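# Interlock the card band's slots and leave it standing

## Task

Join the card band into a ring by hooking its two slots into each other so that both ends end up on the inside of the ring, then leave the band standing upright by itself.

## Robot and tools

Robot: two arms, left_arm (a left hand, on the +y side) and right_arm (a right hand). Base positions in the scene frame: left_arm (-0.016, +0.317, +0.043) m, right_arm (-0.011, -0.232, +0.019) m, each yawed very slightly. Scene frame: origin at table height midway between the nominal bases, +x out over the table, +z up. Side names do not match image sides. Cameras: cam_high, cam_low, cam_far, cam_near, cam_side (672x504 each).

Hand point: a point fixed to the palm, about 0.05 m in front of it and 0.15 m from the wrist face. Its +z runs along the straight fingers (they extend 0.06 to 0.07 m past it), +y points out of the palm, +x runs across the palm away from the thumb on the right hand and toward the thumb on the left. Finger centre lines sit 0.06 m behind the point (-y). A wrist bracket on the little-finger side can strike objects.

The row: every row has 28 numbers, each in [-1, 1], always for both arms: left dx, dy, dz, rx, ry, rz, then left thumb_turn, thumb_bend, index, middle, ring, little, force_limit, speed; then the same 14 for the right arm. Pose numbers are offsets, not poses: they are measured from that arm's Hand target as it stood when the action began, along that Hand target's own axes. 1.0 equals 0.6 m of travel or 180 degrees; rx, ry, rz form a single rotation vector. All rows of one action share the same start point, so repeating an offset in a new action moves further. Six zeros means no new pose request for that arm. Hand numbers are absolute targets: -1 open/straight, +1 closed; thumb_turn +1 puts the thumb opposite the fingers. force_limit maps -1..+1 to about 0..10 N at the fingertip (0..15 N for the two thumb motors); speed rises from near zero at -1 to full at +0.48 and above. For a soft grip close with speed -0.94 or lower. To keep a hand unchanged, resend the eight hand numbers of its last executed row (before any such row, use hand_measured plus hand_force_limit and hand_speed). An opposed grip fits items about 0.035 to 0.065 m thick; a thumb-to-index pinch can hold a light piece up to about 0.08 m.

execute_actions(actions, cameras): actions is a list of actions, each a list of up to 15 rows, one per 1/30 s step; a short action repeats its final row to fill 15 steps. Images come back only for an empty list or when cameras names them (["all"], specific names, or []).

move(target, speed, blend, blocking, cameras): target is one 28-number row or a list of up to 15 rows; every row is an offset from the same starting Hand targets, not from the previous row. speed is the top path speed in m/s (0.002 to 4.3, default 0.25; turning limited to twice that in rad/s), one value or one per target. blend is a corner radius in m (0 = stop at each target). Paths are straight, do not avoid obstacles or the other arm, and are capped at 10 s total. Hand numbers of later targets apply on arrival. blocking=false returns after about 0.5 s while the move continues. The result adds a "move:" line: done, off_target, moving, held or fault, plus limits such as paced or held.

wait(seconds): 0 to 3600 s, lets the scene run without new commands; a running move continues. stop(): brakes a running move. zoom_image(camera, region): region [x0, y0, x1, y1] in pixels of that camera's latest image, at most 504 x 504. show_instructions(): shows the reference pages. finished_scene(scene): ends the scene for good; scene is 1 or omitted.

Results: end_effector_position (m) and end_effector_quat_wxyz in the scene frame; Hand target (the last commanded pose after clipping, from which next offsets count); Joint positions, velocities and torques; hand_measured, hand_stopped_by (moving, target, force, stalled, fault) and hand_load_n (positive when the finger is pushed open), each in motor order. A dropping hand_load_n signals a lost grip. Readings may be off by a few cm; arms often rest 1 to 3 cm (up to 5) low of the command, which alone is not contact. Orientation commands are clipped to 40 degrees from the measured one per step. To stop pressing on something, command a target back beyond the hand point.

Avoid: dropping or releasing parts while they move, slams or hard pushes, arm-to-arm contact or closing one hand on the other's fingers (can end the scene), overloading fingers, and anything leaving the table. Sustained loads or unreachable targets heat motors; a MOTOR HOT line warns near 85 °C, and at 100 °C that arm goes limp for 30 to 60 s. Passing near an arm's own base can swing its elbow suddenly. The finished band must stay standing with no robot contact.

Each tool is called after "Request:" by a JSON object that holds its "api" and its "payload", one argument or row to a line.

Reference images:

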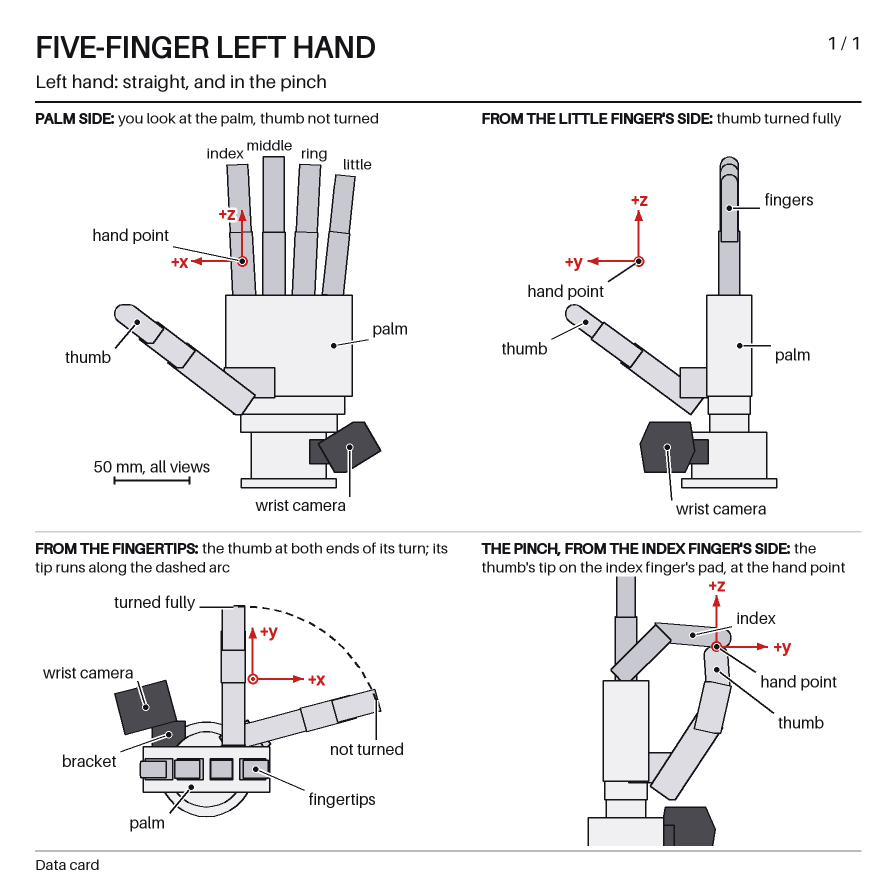

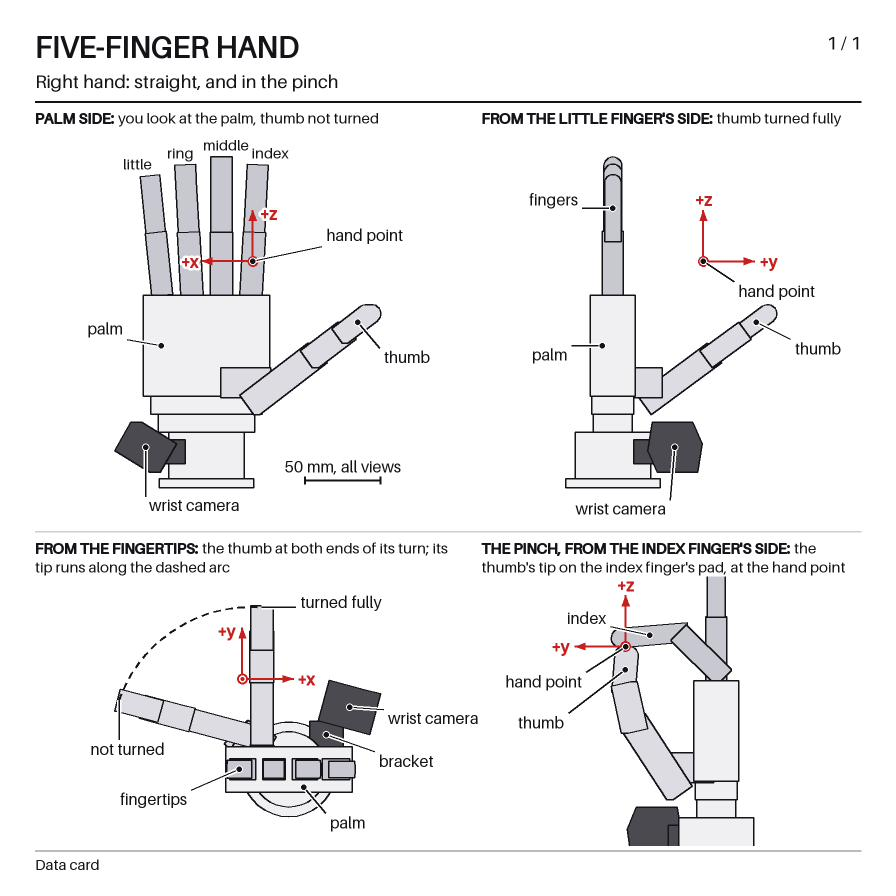

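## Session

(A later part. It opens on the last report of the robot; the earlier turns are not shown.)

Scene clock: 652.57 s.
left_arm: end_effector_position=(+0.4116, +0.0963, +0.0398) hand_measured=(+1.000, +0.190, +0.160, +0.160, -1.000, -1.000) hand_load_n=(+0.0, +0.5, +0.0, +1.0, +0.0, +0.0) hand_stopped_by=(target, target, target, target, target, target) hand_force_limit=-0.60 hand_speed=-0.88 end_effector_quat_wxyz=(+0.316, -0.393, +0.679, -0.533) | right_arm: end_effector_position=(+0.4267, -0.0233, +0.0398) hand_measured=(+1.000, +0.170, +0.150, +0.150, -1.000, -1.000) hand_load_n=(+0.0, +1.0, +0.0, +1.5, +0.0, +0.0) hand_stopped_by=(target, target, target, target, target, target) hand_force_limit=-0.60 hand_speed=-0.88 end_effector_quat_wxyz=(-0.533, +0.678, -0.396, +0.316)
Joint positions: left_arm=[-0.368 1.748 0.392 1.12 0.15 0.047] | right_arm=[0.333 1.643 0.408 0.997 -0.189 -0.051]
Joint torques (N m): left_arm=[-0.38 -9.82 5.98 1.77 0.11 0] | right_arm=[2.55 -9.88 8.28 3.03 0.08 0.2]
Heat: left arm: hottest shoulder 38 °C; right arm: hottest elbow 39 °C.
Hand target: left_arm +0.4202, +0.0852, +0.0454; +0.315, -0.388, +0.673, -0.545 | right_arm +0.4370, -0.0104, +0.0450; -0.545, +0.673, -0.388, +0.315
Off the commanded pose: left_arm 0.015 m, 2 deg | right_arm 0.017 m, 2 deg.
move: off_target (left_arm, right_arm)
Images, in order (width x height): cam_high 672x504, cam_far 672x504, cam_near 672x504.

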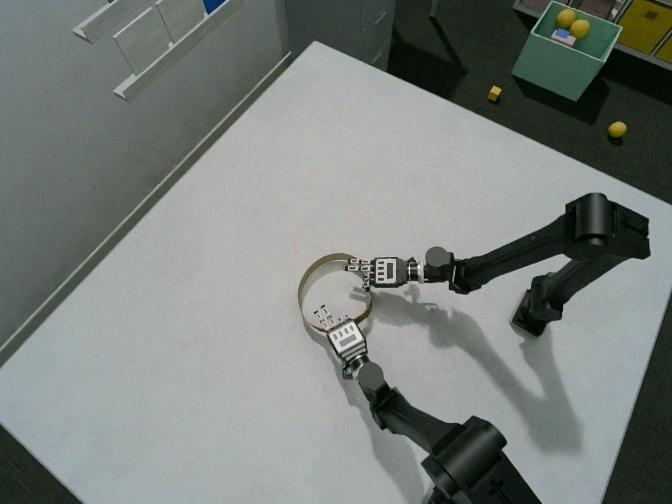

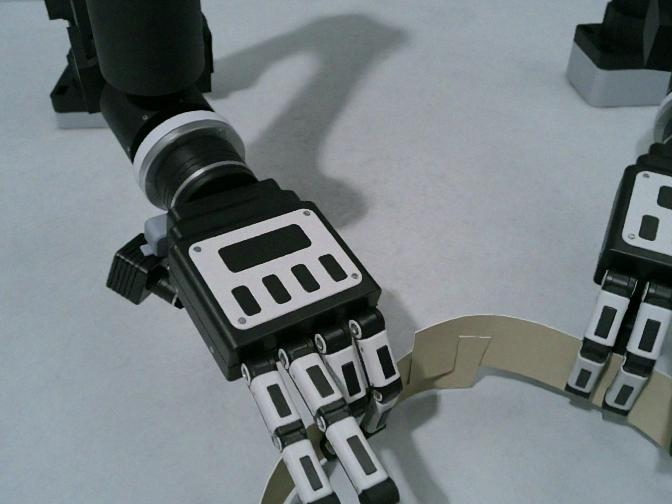

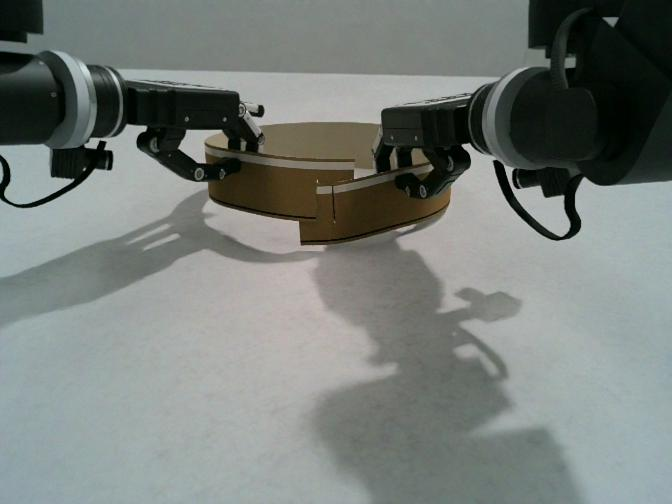

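Request:
{"api": "move", "payload": {
  "target": [0,0,0,0,-0.0435,-0.0092,1,0.19,0.16,0.16,-1,-1,-0.6,-0.88, 0,0,0,0,0.0435,0.0092,1,0.17,0.15,0.15,-1,-1,-0.6,-0.88],
  "cameras": ["cam_near","cam_far","cam_high"],
  "speed": 0.04
}}

Request:
{"api": "zoom_image", "payload": {
  "camera": "cam_near",
  "region": [230, 110, 430, 260]
}}

Request:
{"api": "zoom_image", "payload": {
  "camera": "cam_far",
  "region": [340, 290, 600, 490]
}}

Request:
{"api": "zoom_image", "payload": {
  "camera": "cam_high",
  "region": [280, 240, 440, 400]
}}

Scene clock: 667.73 s.
left_arm: end_effector_position=(+0.4173, +0.0952, +0.0404) hand_measured=(+1.000, +0.190, +0.160, +0.160, -1.000, -1.000) hand_load_n=(-0.5, +0.5, +0.0, +1.5, +0.0, +0.0) hand_stopped_by=(target, target, target, target, target, target) hand_force_limit=-0.60 hand_speed=-0.88 end_effector_quat_wxyz=(+0.356, -0.437, +0.650, -0.509) | right_arm: end_effector_position=(+0.4341, -0.0232, +0.0406) hand_measured=(+1.000, +0.170, +0.150, +0.150, -1.000, -1.000) hand_load_n=(+0.0, +1.0, +0.0, +2.5, +0.0, +0.0) hand_stopped_by=(target, target, target, target, target, target) hand_force_limit=-0.60 hand_speed=-0.88 end_effector_quat_wxyz=(-0.508, +0.650, -0.438, +0.358)
Joint positions: left_arm=[-0.445 1.748 0.392 1.125 -0.063 0.003] | right_arm=[0.406 1.643 0.408 1.005 0.022 -0.015]
Joint torques (N m): left_arm=[-0.44 -10.17 4.82 2.03 0.09 -0.03] | right_arm=[2.67 -10.4 6.8 3.19 0.11 0.27]
Heat: left arm: hottest shoulder 38 °C; right arm: hottest elbow 39 °C.
Hand target: left_arm +0.4202, +0.0851, +0.0454; +0.352, -0.434, +0.644, -0.522 | right_arm +0.4370, -0.0105, +0.0449; -0.521, +0.645, -0.434, +0.352
Off the commanded pose: left_arm 0.012 m, 2 deg | right_arm 0.014 m, 2 deg.
move: off_target (left_arm, right_arm)
Images, in order (width x height): cam_high 672x504, cam_far 672x504, cam_near 672x504.

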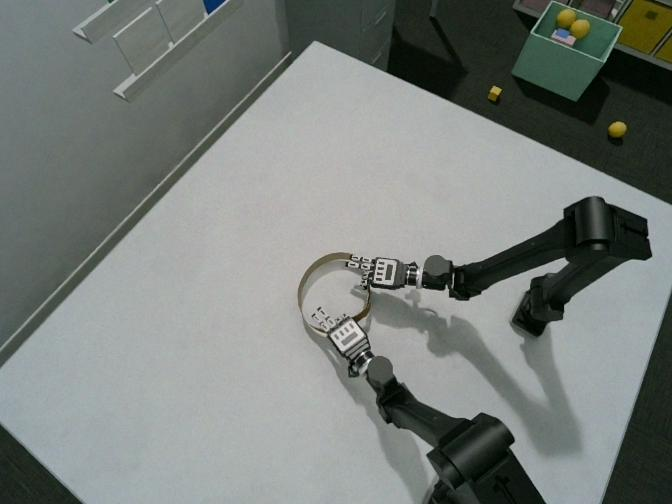

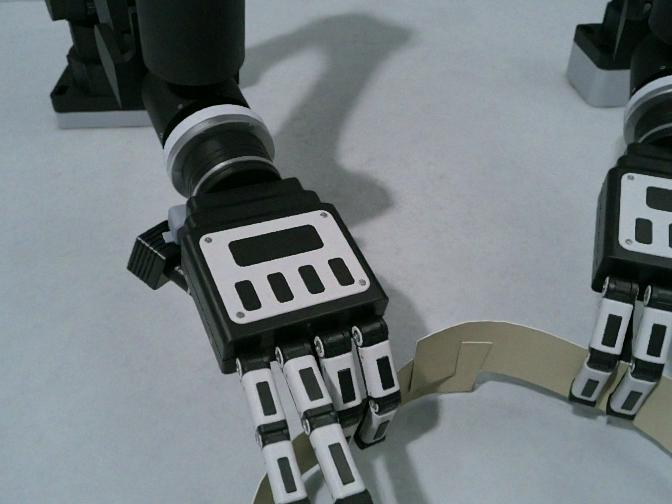

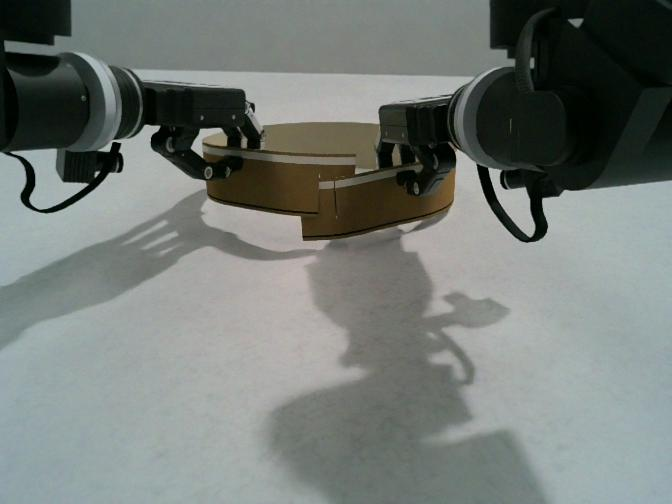

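Scaled by 2.520 from the camera's image (finer frame: 960x720).

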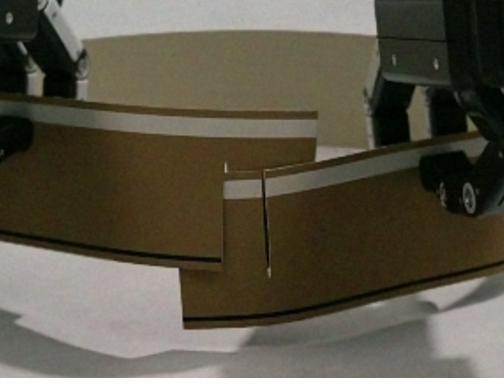

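Scaled by 1.938 from the camera's image (finer frame: 960x720).

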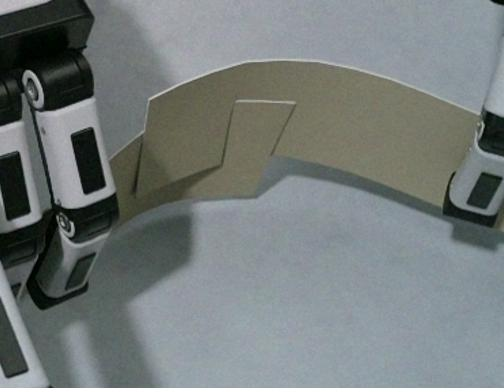

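Scaled by 3.150 from the camera's image (finer frame: 960x720).

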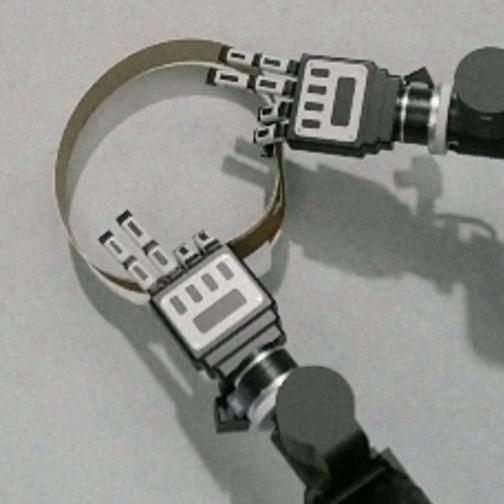

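Request:
{"api": "move", "payload": {
  "target": [0,-0.0196,-0.0042,0,0,0,1,0.19,0.16,0.16,-1,-1,-0.6,-0.88, 0,0,0,0,0,0,1,0.17,0.15,0.15,-1,-1,-0.6,-0.88],
  "cameras": ["cam_near","cam_far"],
  "speed": 0.03
}}

Request:
{"api": "zoom_image", "payload": {
  "camera": "cam_near",
  "region": [230, 110, 430, 260]
}}

Request:
{"api": "zoom_image", "payload": {
  "camera": "cam_far",
  "region": [340, 290, 600, 490]
}}

Scene clock: 689.13 s.
left_arm: end_effector_position=(+0.4171, +0.0953, +0.0450) hand_measured=(+1.000, +0.190, +0.160, +0.160, -1.000, -1.000) hand_load_n=(-0.5, +1.0, +0.0, +1.5, +0.0, +0.0) hand_stopped_by=(target, target, target, target, target, target) hand_force_limit=-0.60 hand_speed=-0.88 end_effector_quat_wxyz=(+0.355, -0.438, +0.651, -0.508) | right_arm: end_effector_position=(+0.4342, -0.0228, +0.0412) hand_measured=(+1.000, +0.170, +0.150, +0.150, -1.000, -1.000) hand_load_n=(-0.5, +0.0, +0.0, +2.0, +0.0, +0.0) hand_stopped_by=(target, target, target, target, target, target) hand_force_limit=-0.60 hand_speed=-0.88 end_effector_quat_wxyz=(-0.509, +0.649, -0.438, +0.357)
Joint positions: left_arm=[-0.445 1.723 0.392 1.096 -0.063 0.002] | right_arm=[0.406 1.643 0.408 1.007 0.022 -0.013]
Joint torques (N m): left_arm=[-0.5 -12.57 4.89 1.11 0.1 -0.02] | right_arm=[2.73 -10.46 6.83 3.14 0.09 0.26]
Heat: left arm: hottest shoulder 38 °C; right arm: hottest elbow 38 °C.
Hand target: left_arm +0.4201, +0.0852, +0.0572; +0.352, -0.434, +0.644, -0.522 | right_arm +0.4370, -0.0103, +0.0449; -0.521, +0.645, -0.434, +0.352
Off the commanded pose: left_arm 0.016 m, 2 deg | right_arm 0.013 m, 2 deg.
move: off_target (left_arm)
Images, in order (width x height): cam_far 672x504, cam_near 672x504.

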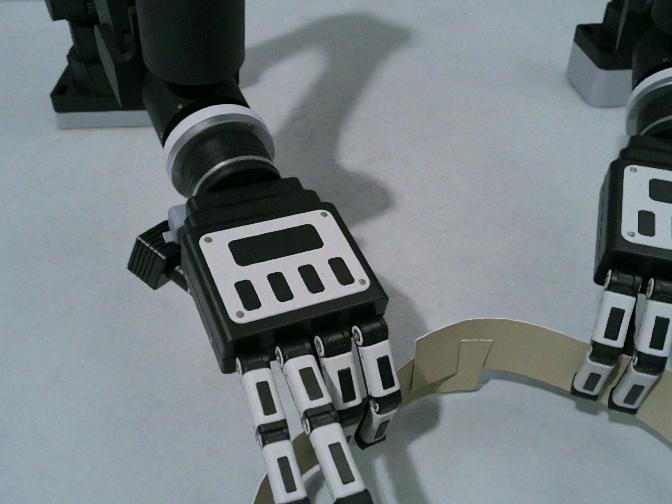

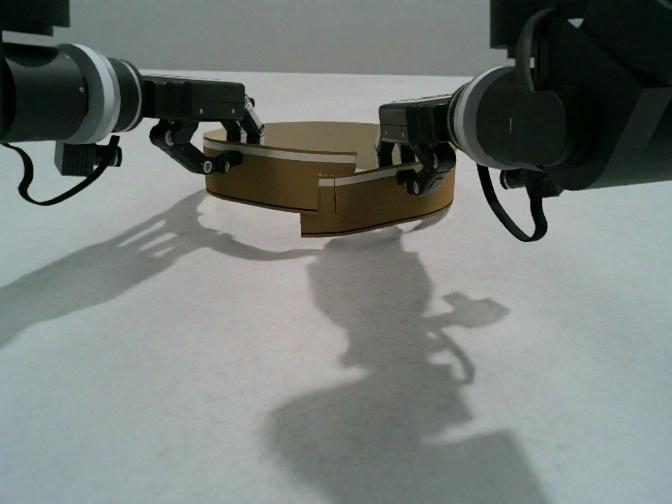

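Scaled by 2.520 from the camera's image (finer frame: 960x720).

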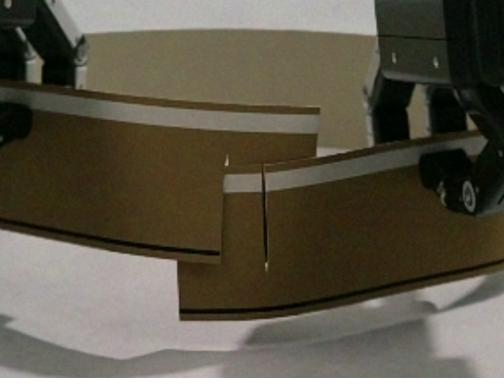

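Scaled by 1.938 from the camera's image (finer frame: 960x720).

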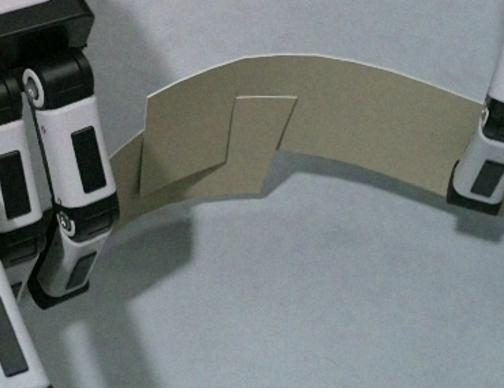

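Request:
{"api": "move", "payload": {
  "target": [0,0.0196,0.0042,0,0,0,1,0.19,0.16,0.16,-1,-1,-0.6,-0.88, 0.0108,0.0074,-0.0029,0,0,0,1,0.17,0.15,0.15,-1,-1,-0.6,-0.88],
  "cameras": ["cam_near","cam_far"],
  "speed": 0.03
}}

Request:
{"api": "zoom_image", "payload": {
  "camera": "cam_near",
  "region": [230, 110, 430, 260]
}}

Request:
{"api": "zoom_image", "payload": {
  "camera": "cam_far",
  "region": [340, 290, 600, 490]
}}

Scene clock: 699.03 s.
left_arm: end_effector_position=(+0.4176, +0.0951, +0.0417) hand_measured=(+1.000, +0.190, +0.160, +0.160, -1.000, -1.000) hand_load_n=(-0.5, +0.5, +0.0, +1.5, +0.0, +0.0) hand_stopped_by=(target, target, target, target, target, target) hand_force_limit=-0.60 hand_speed=-0.88 end_effector_quat_wxyz=(+0.356, -0.437, +0.649, -0.510) | right_arm: end_effector_position=(+0.4340, -0.0198, +0.0419) hand_measured=(+1.000, +0.170, +0.150, +0.150, -1.000, -1.000) hand_load_n=(+0.0, +1.0, +0.0, +2.5, +0.0, +0.0) hand_stopped_by=(target, target, target, target, target, target) hand_force_limit=-0.60 hand_speed=-0.88 end_effector_quat_wxyz=(-0.516, +0.649, -0.433, +0.355)
Joint positions: left_arm=[-0.445 1.745 0.392 1.125 -0.063 0.002] | right_arm=[0.406 1.652 0.408 1.026 0.007 -0.013]
Joint torques (N m): left_arm=[-0.5 -9.76 4.83 2.06 0.11 0] | right_arm=[0.85 -10.11 6.17 3.32 -0.11 0.21]
Heat: left arm: hottest shoulder 38 °C; right arm: hottest elbow 38 °C.
Hand target: left_arm +0.4202, +0.0852, +0.0454; +0.352, -0.434, +0.644, -0.522 | right_arm +0.4369, -0.0173, +0.0409; -0.521, +0.645, -0.434, +0.352
Off the commanded pose: left_arm 0.011 m, 2 deg | right_arm 0.004 m, 1 deg.
move: off_target (left_arm)
Images, in order (width x height): cam_far 672x504, cam_near 672x504.

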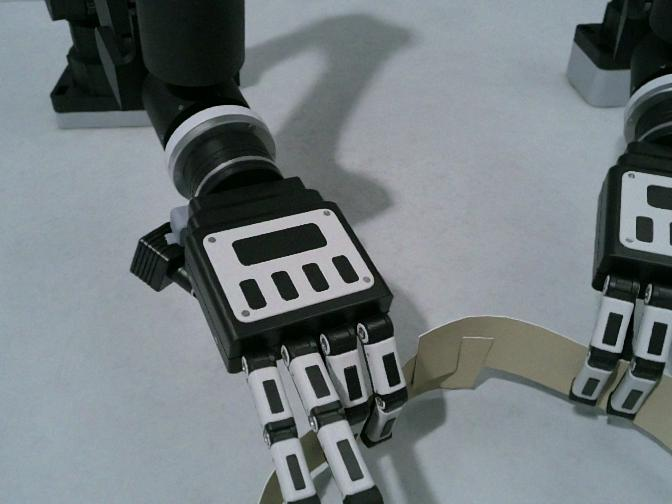

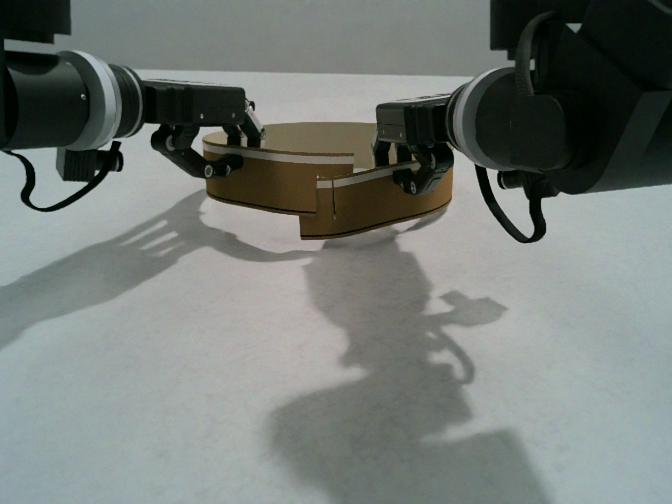

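Scaled by 2.520 from the camera's image (finer frame: 960x720).

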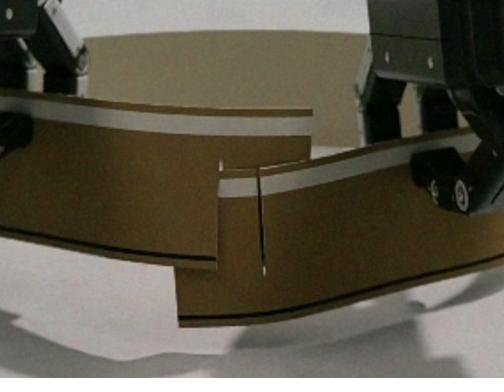

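Scaled by 1.938 from the camera's image (finer frame: 960x720).

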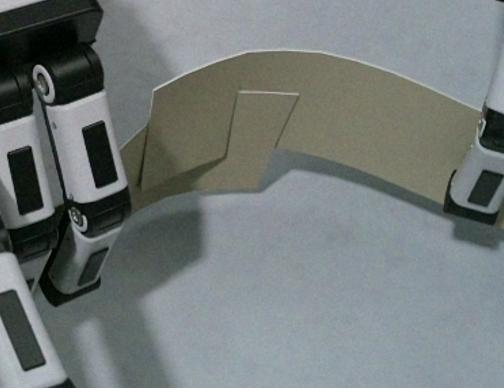

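Request:
{"api": "move", "payload": {
  "target": [0,0,0,0,0,0,1,0.19,0.16,0.16,-1,-1,-0.6,-0.88, 0.0155,0.0112,-0.0042,0,0,0,1,0.17,0.15,0.15,-1,-1,-0.6,-0.88],
  "cameras": ["cam_near","cam_far"],
  "speed": 0.03
}}

Request:
{"api": "zoom_image", "payload": {
  "camera": "cam_near",
  "region": [230, 110, 430, 260]
}}

Request:
{"api": "zoom_image", "payload": {
  "camera": "cam_far",
  "region": [340, 290, 600, 490]
}}

Scene clock: 710.07 s.
left_arm: end_effector_position=(+0.4176, +0.0951, +0.0417) hand_measured=(+1.000, +0.190, +0.160, +0.160, -1.000, -1.000) hand_load_n=(-0.5, +0.5, +0.0, +1.5, +0.0, +0.0) hand_stopped_by=(target, target, target, target, target, target) hand_force_limit=-0.60 hand_speed=-0.88 end_effector_quat_wxyz=(+0.356, -0.437, +0.649, -0.510) | right_arm: end_effector_position=(+0.4373, -0.0242, +0.0408) hand_measured=(+1.000, +0.170, +0.150, +0.150, -1.000, -1.000) hand_load_n=(+0.0, +1.0, +0.0, +2.0, +0.0, +0.0) hand_stopped_by=(target, target, target, target, target, target) hand_force_limit=-0.60 hand_speed=-0.88 end_effector_quat_wxyz=(-0.522, +0.646, -0.430, +0.354)
Joint positions: left_arm=[-0.445 1.745 0.392 1.125 -0.063 0.001] | right_arm=[0.384 1.672 0.408 1.059 -0.022 -0.013]
Joint torques (N m): left_arm=[-0.5 -9.82 4.83 2.03 0.11 -0.01] | right_arm=[0.26 -10.11 5.04 3.21 -0.09 0.14]
Heat: left arm: hottest shoulder 38 °C; right arm: hottest elbow 38 °C.
Hand target: left_arm +0.4202, +0.0852, +0.0454; +0.352, -0.434, +0.644, -0.522 | right_arm +0.4369, -0.0275, +0.0349; -0.521, +0.645, -0.434, +0.352
Off the commanded pose: left_arm 0.011 m, 2 deg | right_arm 0.007 m, 1 deg.
move: done
Images, in order (width x height): cam_far 672x504, cam_near 672x504.

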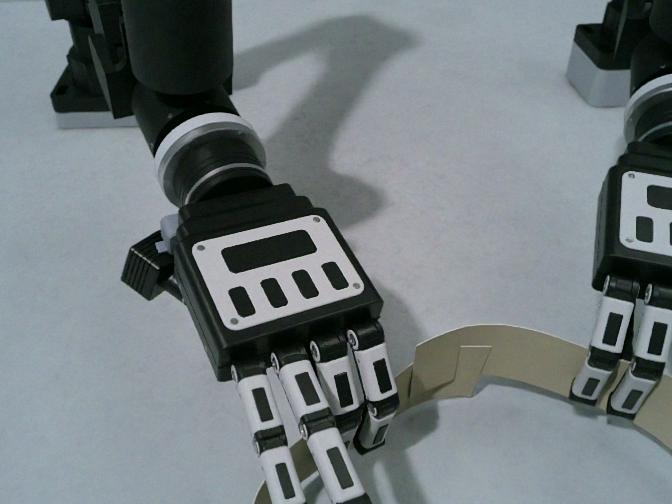

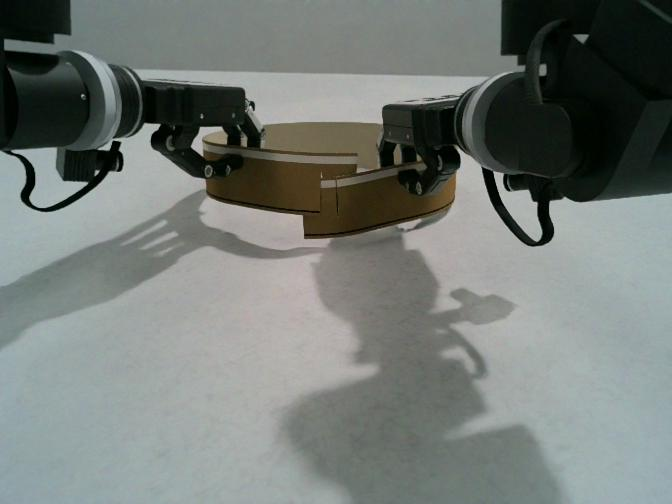

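Scaled by 2.520 from the camera's image (finer frame: 960x720).

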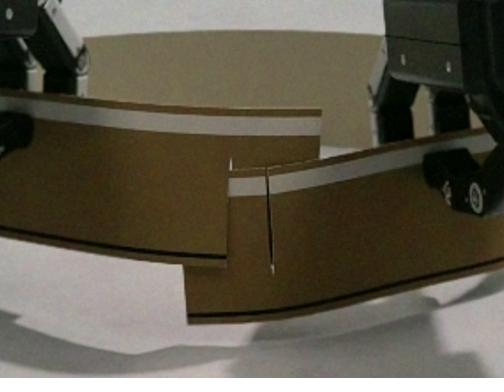

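Scaled by 1.938 from the camera's image (finer frame: 960x720).

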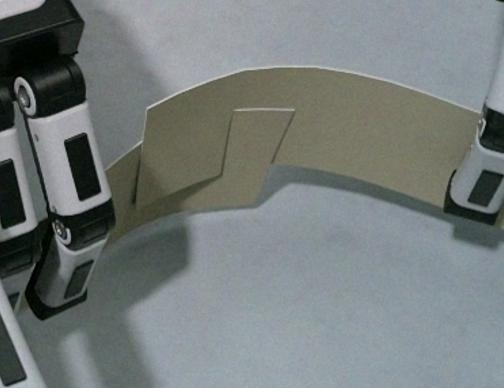

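Request:
{"api": "move", "payload": {
  "target": [0,-0.0293,-0.0063,0,0,0,1,0.19,0.16,0.16,-1,-1,-0.6,-0.88, 0,0,0,0,0,0,1,0.17,0.15,0.15,-1,-1,-0.6,-0.88],
  "cameras": ["cam_near","cam_far"],
  "speed": 0.03
}}

Request:
{"api": "zoom_image", "payload": {
  "camera": "cam_near",
  "region": [230, 110, 430, 260]
}}

Request:
{"api": "zoom_image", "payload": {
  "camera": "cam_far",
  "region": [340, 290, 600, 490]
}}

Scene clock: 723.83 s.
left_arm: end_effector_position=(+0.4172, +0.0952, +0.0507) hand_measured=(+1.000, +0.190, +0.160, +0.160, -1.000, -1.000) hand_load_n=(-0.5, +1.0, +0.0, +1.0, +0.0, +0.0) hand_stopped_by=(target, target, target, target, target, target) hand_force_limit=-0.60 hand_speed=-0.88 end_effector_quat_wxyz=(+0.354, -0.439, +0.651, -0.508) | right_arm: end_effector_position=(+0.4374, -0.0241, +0.0411) hand_measured=(+1.000, +0.170, +0.150, +0.150, -1.000, -1.000) hand_load_n=(-0.5, +0.5, +0.0, +1.5, +0.0, +0.0) hand_stopped_by=(target, target, target, target, target, target) hand_force_limit=-0.60 hand_speed=-0.88 end_effector_quat_wxyz=(-0.523, +0.645, -0.430, +0.354)
Joint positions: left_arm=[-0.445 1.696 0.392 1.069 -0.063 0.001] | right_arm=[0.384 1.672 0.408 1.061 -0.022 -0.013]
Joint torques (N m): left_arm=[-0.56 -12.4 5.09 1.18 0.11 -0.01] | right_arm=[0.56 -10.23 5.03 3.14 -0.09 0.14]
Heat: left arm: hottest shoulder 38 °C; right arm: hottest elbow 37 °C.
Hand target: left_arm +0.4201, +0.0852, +0.0632; +0.352, -0.434, +0.644, -0.522 | right_arm +0.4369, -0.0275, +0.0349; -0.521, +0.645, -0.434, +0.352
Off the commanded pose: left_arm 0.016 m, 2 deg | right_arm 0.007 m, 1 deg.
move: off_target (left_arm)
Images, in order (width x height): cam_far 672x504, cam_near 672x504.

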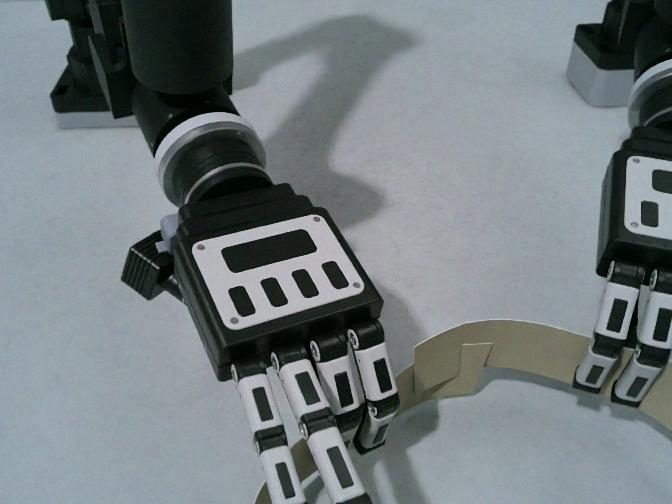

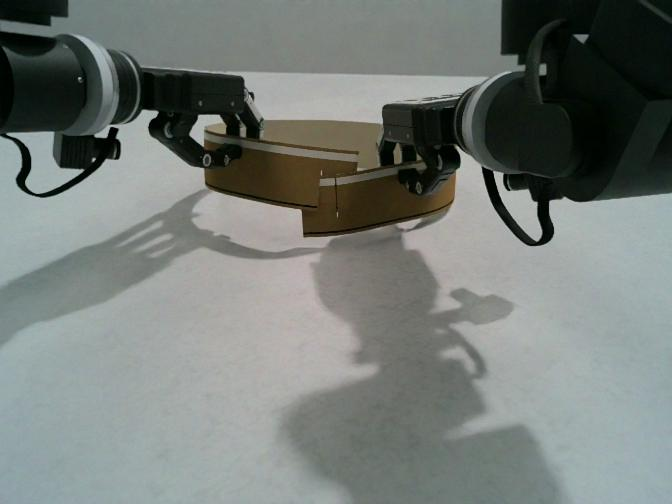

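Scaled by 2.520 from the camera's image (finer frame: 960x720).

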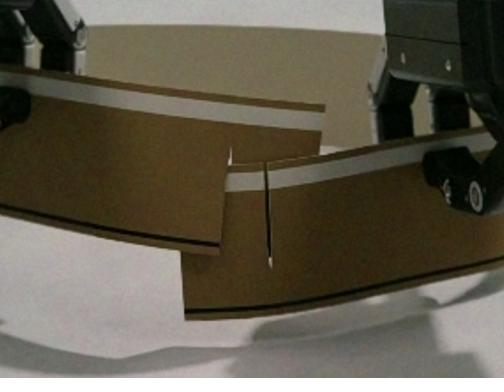

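Scaled by 1.938 from the camera's image (finer frame: 960x720).

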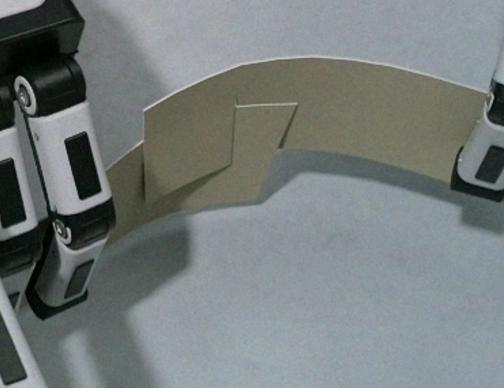

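Request:
{"api": "move", "payload": {
  "target": [0,0.0130,0.0028,0,-0.0761,-0.0162,1,0.19,0.16,0.16,-1,-1,-0.6,-0.88, 0,0,0,0,0.0761,0.0162,1,0.17,0.15,0.15,-1,-1,-0.6,-0.88],
  "cameras": ["cam_near","cam_far","cam_high"],
  "speed": 0.04
}}

Request:
{"api": "zoom_image", "payload": {
  "camera": "cam_near",
  "region": [230, 110, 430, 260]
}}

Request:
{"api": "zoom_image", "payload": {
  "camera": "cam_far",
  "region": [340, 290, 600, 490]
}}

Request:
{"api": "zoom_image", "payload": {
  "camera": "cam_high",
  "region": [280, 240, 440, 400]
}}

Scene clock: 743.23 s.
left_arm: end_effector_position=(+0.4145, +0.0934, +0.0544) hand_measured=(+1.000, +0.190, +0.160, +0.160, -1.000, -1.000) hand_load_n=(+0.0, +0.5, +0.0, +0.5, +0.0, +0.0) hand_stopped_by=(target, target, target, target, target, target) hand_force_limit=-0.60 hand_speed=-0.88 end_effector_quat_wxyz=(+0.416, -0.508, +0.589, -0.470) | right_arm: end_effector_position=(+0.4425, -0.0319, +0.0434) hand_measured=(+1.000, +0.170, +0.150, +0.150, -1.000, -1.000) hand_load_n=(+0.0, +0.5, +0.5, +1.5, +0.0, +0.0) hand_stopped_by=(target, target, target, target, target, target) hand_force_limit=-0.60 hand_speed=-0.88 end_effector_quat_wxyz=(-0.477, +0.582, -0.507, +0.421)
Joint positions: left_arm=[-0.59 1.697 0.392 1.069 -0.434 -0.088] | right_arm=[0.502 1.672 0.408 1.061 0.345 0.063]
Joint torques (N m): left_arm=[-0.15 -9.35 5.97 1.13 -0.1 0.03] | right_arm=[2.14 -10.4 4.96 2.36 0.33 0.17]
Heat: left arm: hottest shoulder 38 °C; right arm: hottest elbow 37 °C.
Hand target: left_arm +0.4201, +0.0851, +0.0553; +0.413, -0.509, +0.586, -0.475 | right_arm +0.4369, -0.0274, +0.0349; -0.475, +0.587, -0.510, +0.413
Off the commanded pose: left_arm 0.010 m, 1 deg | right_arm 0.011 m, 1 deg.
move: off_target (right_arm)
Images, in order (width x height): cam_high 672x504, cam_far 672x504, cam_near 672x504.

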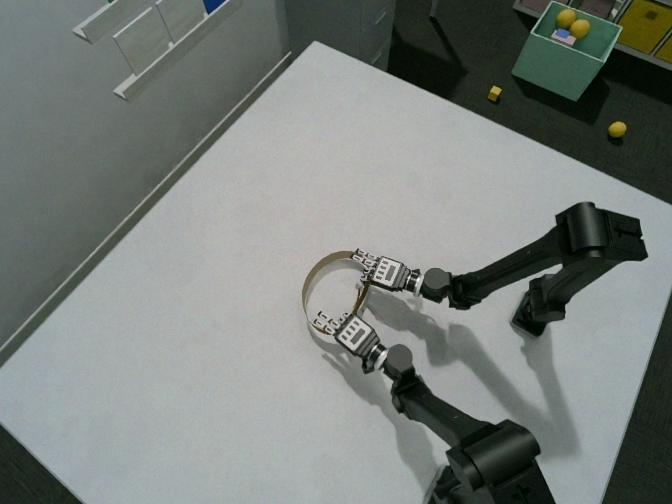

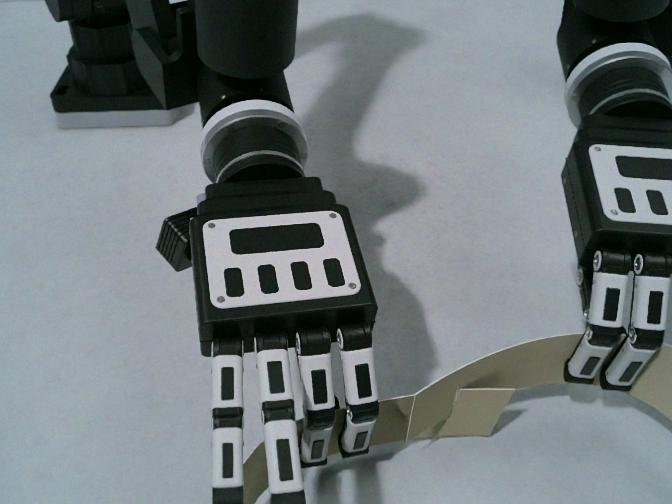

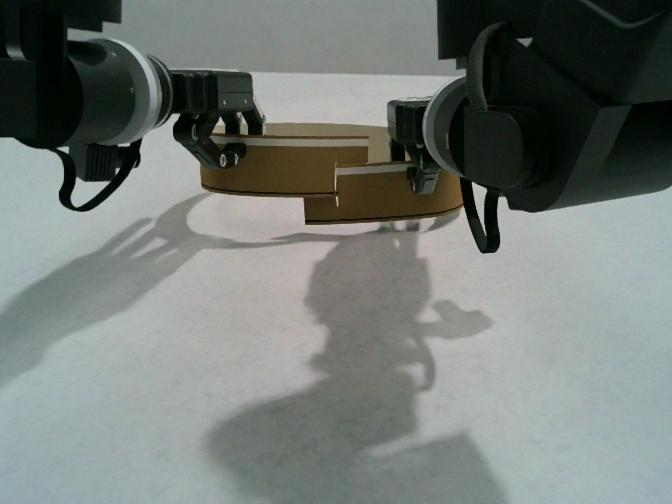

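Scaled by 2.520 from the camera's image (finer frame: 960x720).

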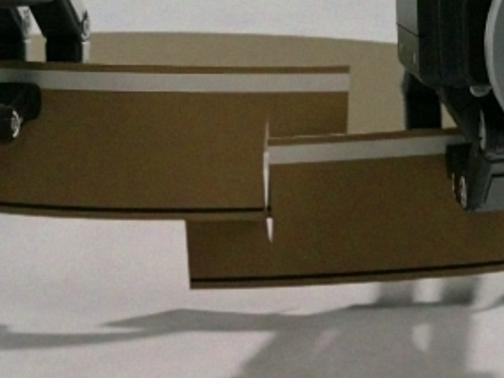

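Scaled by 1.938 from the camera's image (finer frame: 960x720).

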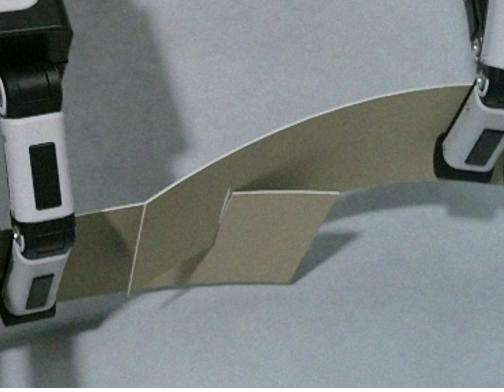

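Scaled by 3.150 from the camera's image (finer frame: 960x720).

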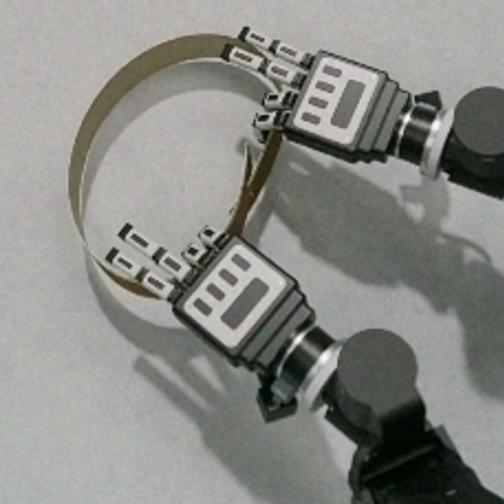

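Request:
{"api": "move", "payload": {
  "target": [0,0.0163,0.0035,0,0,0,1,0.19,0.16,0.16,-1,-1,-0.6,-0.88, 0,0,0,0,0,0,1,0.17,0.15,0.15,-1,-1,-0.6,-0.88],
  "cameras": ["cam_near","cam_far"],
  "speed": 0.03
}}

Request:
{"api": "zoom_image", "payload": {
  "camera": "cam_near",
  "region": [230, 110, 430, 260]
}}

Request:
{"api": "zoom_image", "payload": {
  "camera": "cam_far",
  "region": [340, 290, 600, 490]
}}

Scene clock: 754.33 s.
left_arm: end_effector_position=(+0.4118, +0.0951, +0.0386) hand_measured=(+1.000, +0.190, +0.160, +0.160, -1.000, -1.000) hand_load_n=(+0.0, +0.5, +0.5, +1.0, +0.0, +0.0) hand_stopped_by=(target, target, target, target, target, target) hand_force_limit=-0.60 hand_speed=-0.88 end_effector_quat_wxyz=(+0.413, -0.511, +0.596, -0.462) | right_arm: end_effector_position=(+0.4425, -0.0319, +0.0434) hand_measured=(+1.000, +0.170, +0.150, +0.150, -1.000, -1.000) hand_load_n=(+0.0, +0.5, +0.0, +1.5, +0.0, -0.5) hand_stopped_by=(target, target, target, target, target, target) hand_force_limit=-0.60 hand_speed=-0.88 end_effector_quat_wxyz=(-0.477, +0.582, -0.507, +0.421)
Joint positions: left_arm=[-0.59 1.743 0.392 1.091 -0.434 -0.09] | right_arm=[0.502 1.672 0.408 1.061 0.345 0.064]
Joint torques (N m): left_arm=[0.09 -9.82 5.68 1.96 -0.1 0.04] | right_arm=[2.26 -10.4 4.92 2.41 0.32 0.22]
Heat: left arm: hottest shoulder 38 °C; right arm: hottest elbow 37 °C.
Hand target: left_arm +0.4201, +0.0852, +0.0452; +0.413, -0.509, +0.586, -0.475 | right_arm +0.4369, -0.0275, +0.0349; -0.475, +0.587, -0.510, +0.413
Off the commanded pose: left_arm 0.015 m, 2 deg | right_arm 0.011 m, 1 deg.
move: off_target (left_arm)
Images, in order (width x height): cam_far 672x504, cam_near 672x504.

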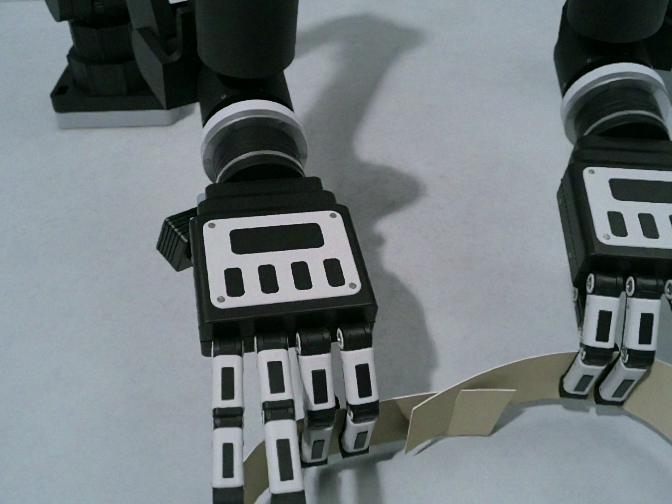

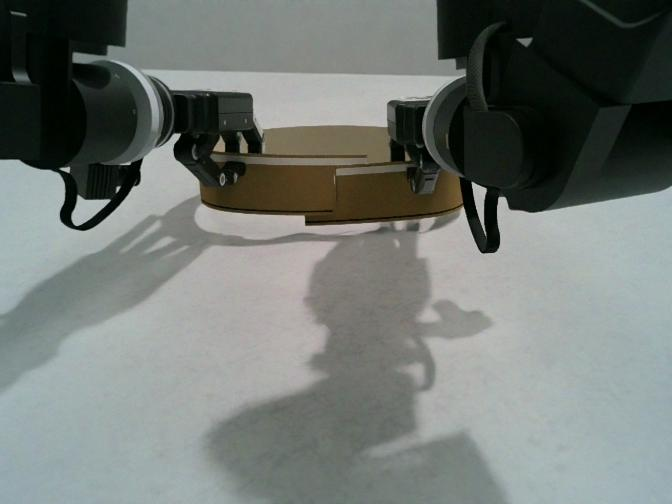

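Scaled by 2.520 from the camera's image (finer frame: 960x720).

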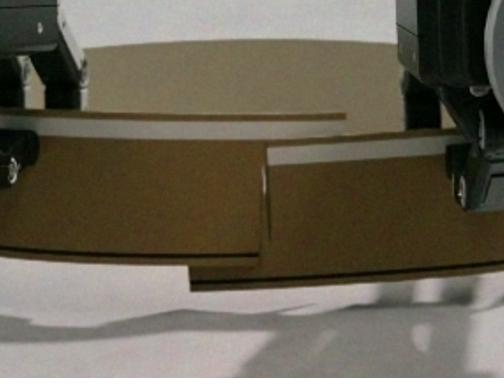

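Scaled by 1.938 from the camera's image (finer frame: 960x720).

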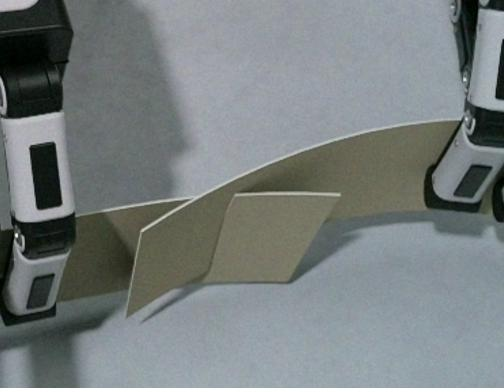

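Request:
{"api": "move", "payload": {
  "target": [0,0.0147,0.0031,0,0,0,1,0.19,0.16,0.16,-1,-1,-0.6,-0.88, 0,0,0,0,0,0,1,0.17,0.15,0.15,-1,-1,-0.6,-0.88],
  "cameras": ["cam_near","cam_far","cam_side"],
  "speed": 0.03
}}

Request:
{"api": "zoom_image", "payload": {
  "camera": "cam_near",
  "region": [230, 110, 430, 260]
}}

Request:
{"api": "zoom_image", "payload": {
  "camera": "cam_far",
  "region": [340, 290, 600, 490]
}}

Scene clock: 762.50 s.
left_arm: end_effector_position=(+0.4127, +0.0945, +0.0305) hand_measured=(+1.000, +0.190, +0.160, +0.160, -1.000, -1.000) hand_load_n=(+0.0, +0.5, +0.5, +1.5, +0.0, +0.0) hand_stopped_by=(target, target, target, target, target, target) hand_force_limit=-0.60 hand_speed=-0.88 end_effector_quat_wxyz=(+0.413, -0.511, +0.596, -0.462) | right_arm: end_effector_position=(+0.4425, -0.0319, +0.0434) hand_measured=(+1.000, +0.170, +0.150, +0.150, -1.000, -1.000) hand_load_n=(+0.0, +0.5, +0.0, +1.5, +0.0, +0.0) hand_stopped_by=(target, target, target, target, target, target) hand_force_limit=-0.60 hand_speed=-0.88 end_effector_quat_wxyz=(-0.477, +0.582, -0.507, +0.421)
Joint positions: left_arm=[-0.59 1.784 0.396 1.13 -0.434 -0.09] | right_arm=[0.502 1.672 0.408 1.061 0.345 0.064]
Joint torques (N m): left_arm=[-0.09 -10.17 5.2 1.95 -0.1 0.04] | right_arm=[2.14 -10.34 4.94 2.35 0.33 0.21]
Heat: left arm: hottest shoulder 38 °C; right arm: hottest elbow 37 °C.
Hand target: left_arm +0.4200, +0.0852, +0.0362; +0.413, -0.509, +0.587, -0.475 | right_arm +0.4369, -0.0275, +0.0349; -0.475, +0.587, -0.510, +0.413
Off the commanded pose: left_arm 0.013 m, 2 deg | right_arm 0.011 m, 1 deg.
move: off_target (left_arm)
Images, in order (width x height): cam_far 672x504, cam_near 672x504, cam_side 672x504.

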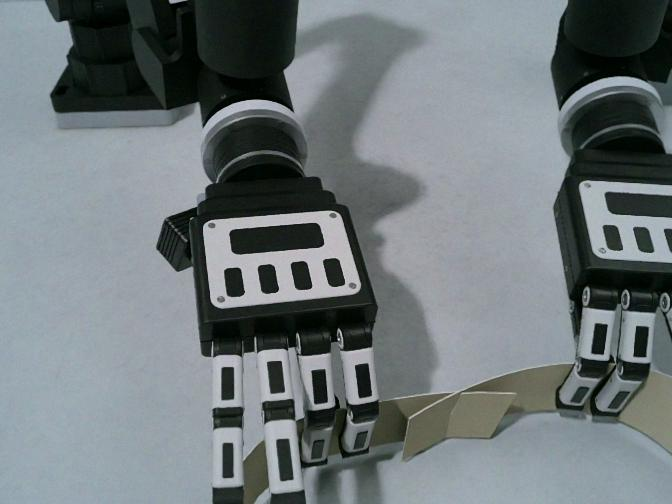

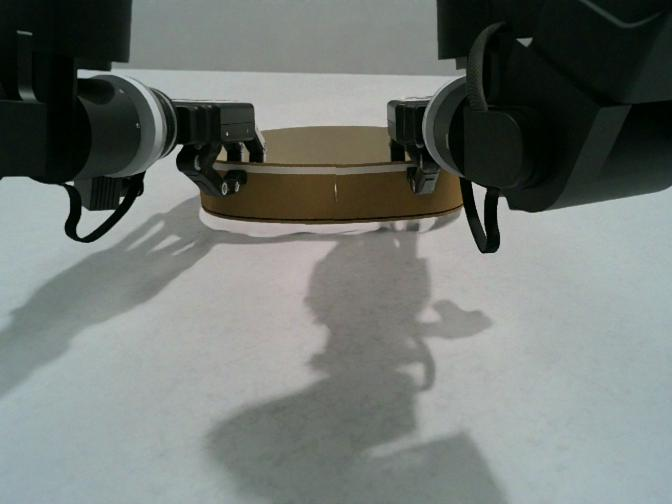

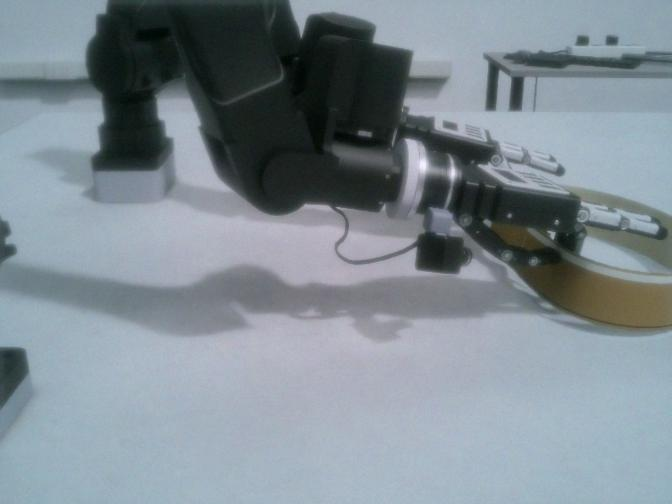

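Scaled by 2.520 from the camera's image (finer frame: 960x720).

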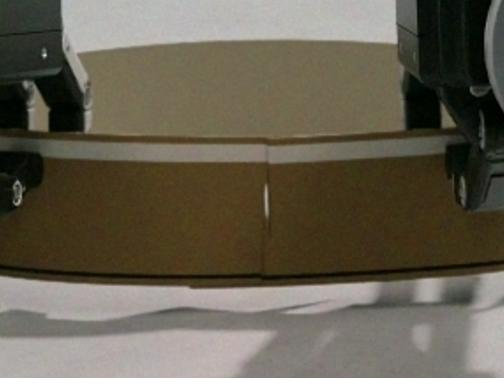

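Scaled by 1.938 from the camera's image (finer frame: 960x720).

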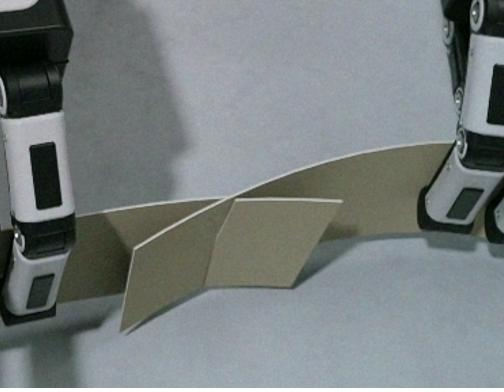

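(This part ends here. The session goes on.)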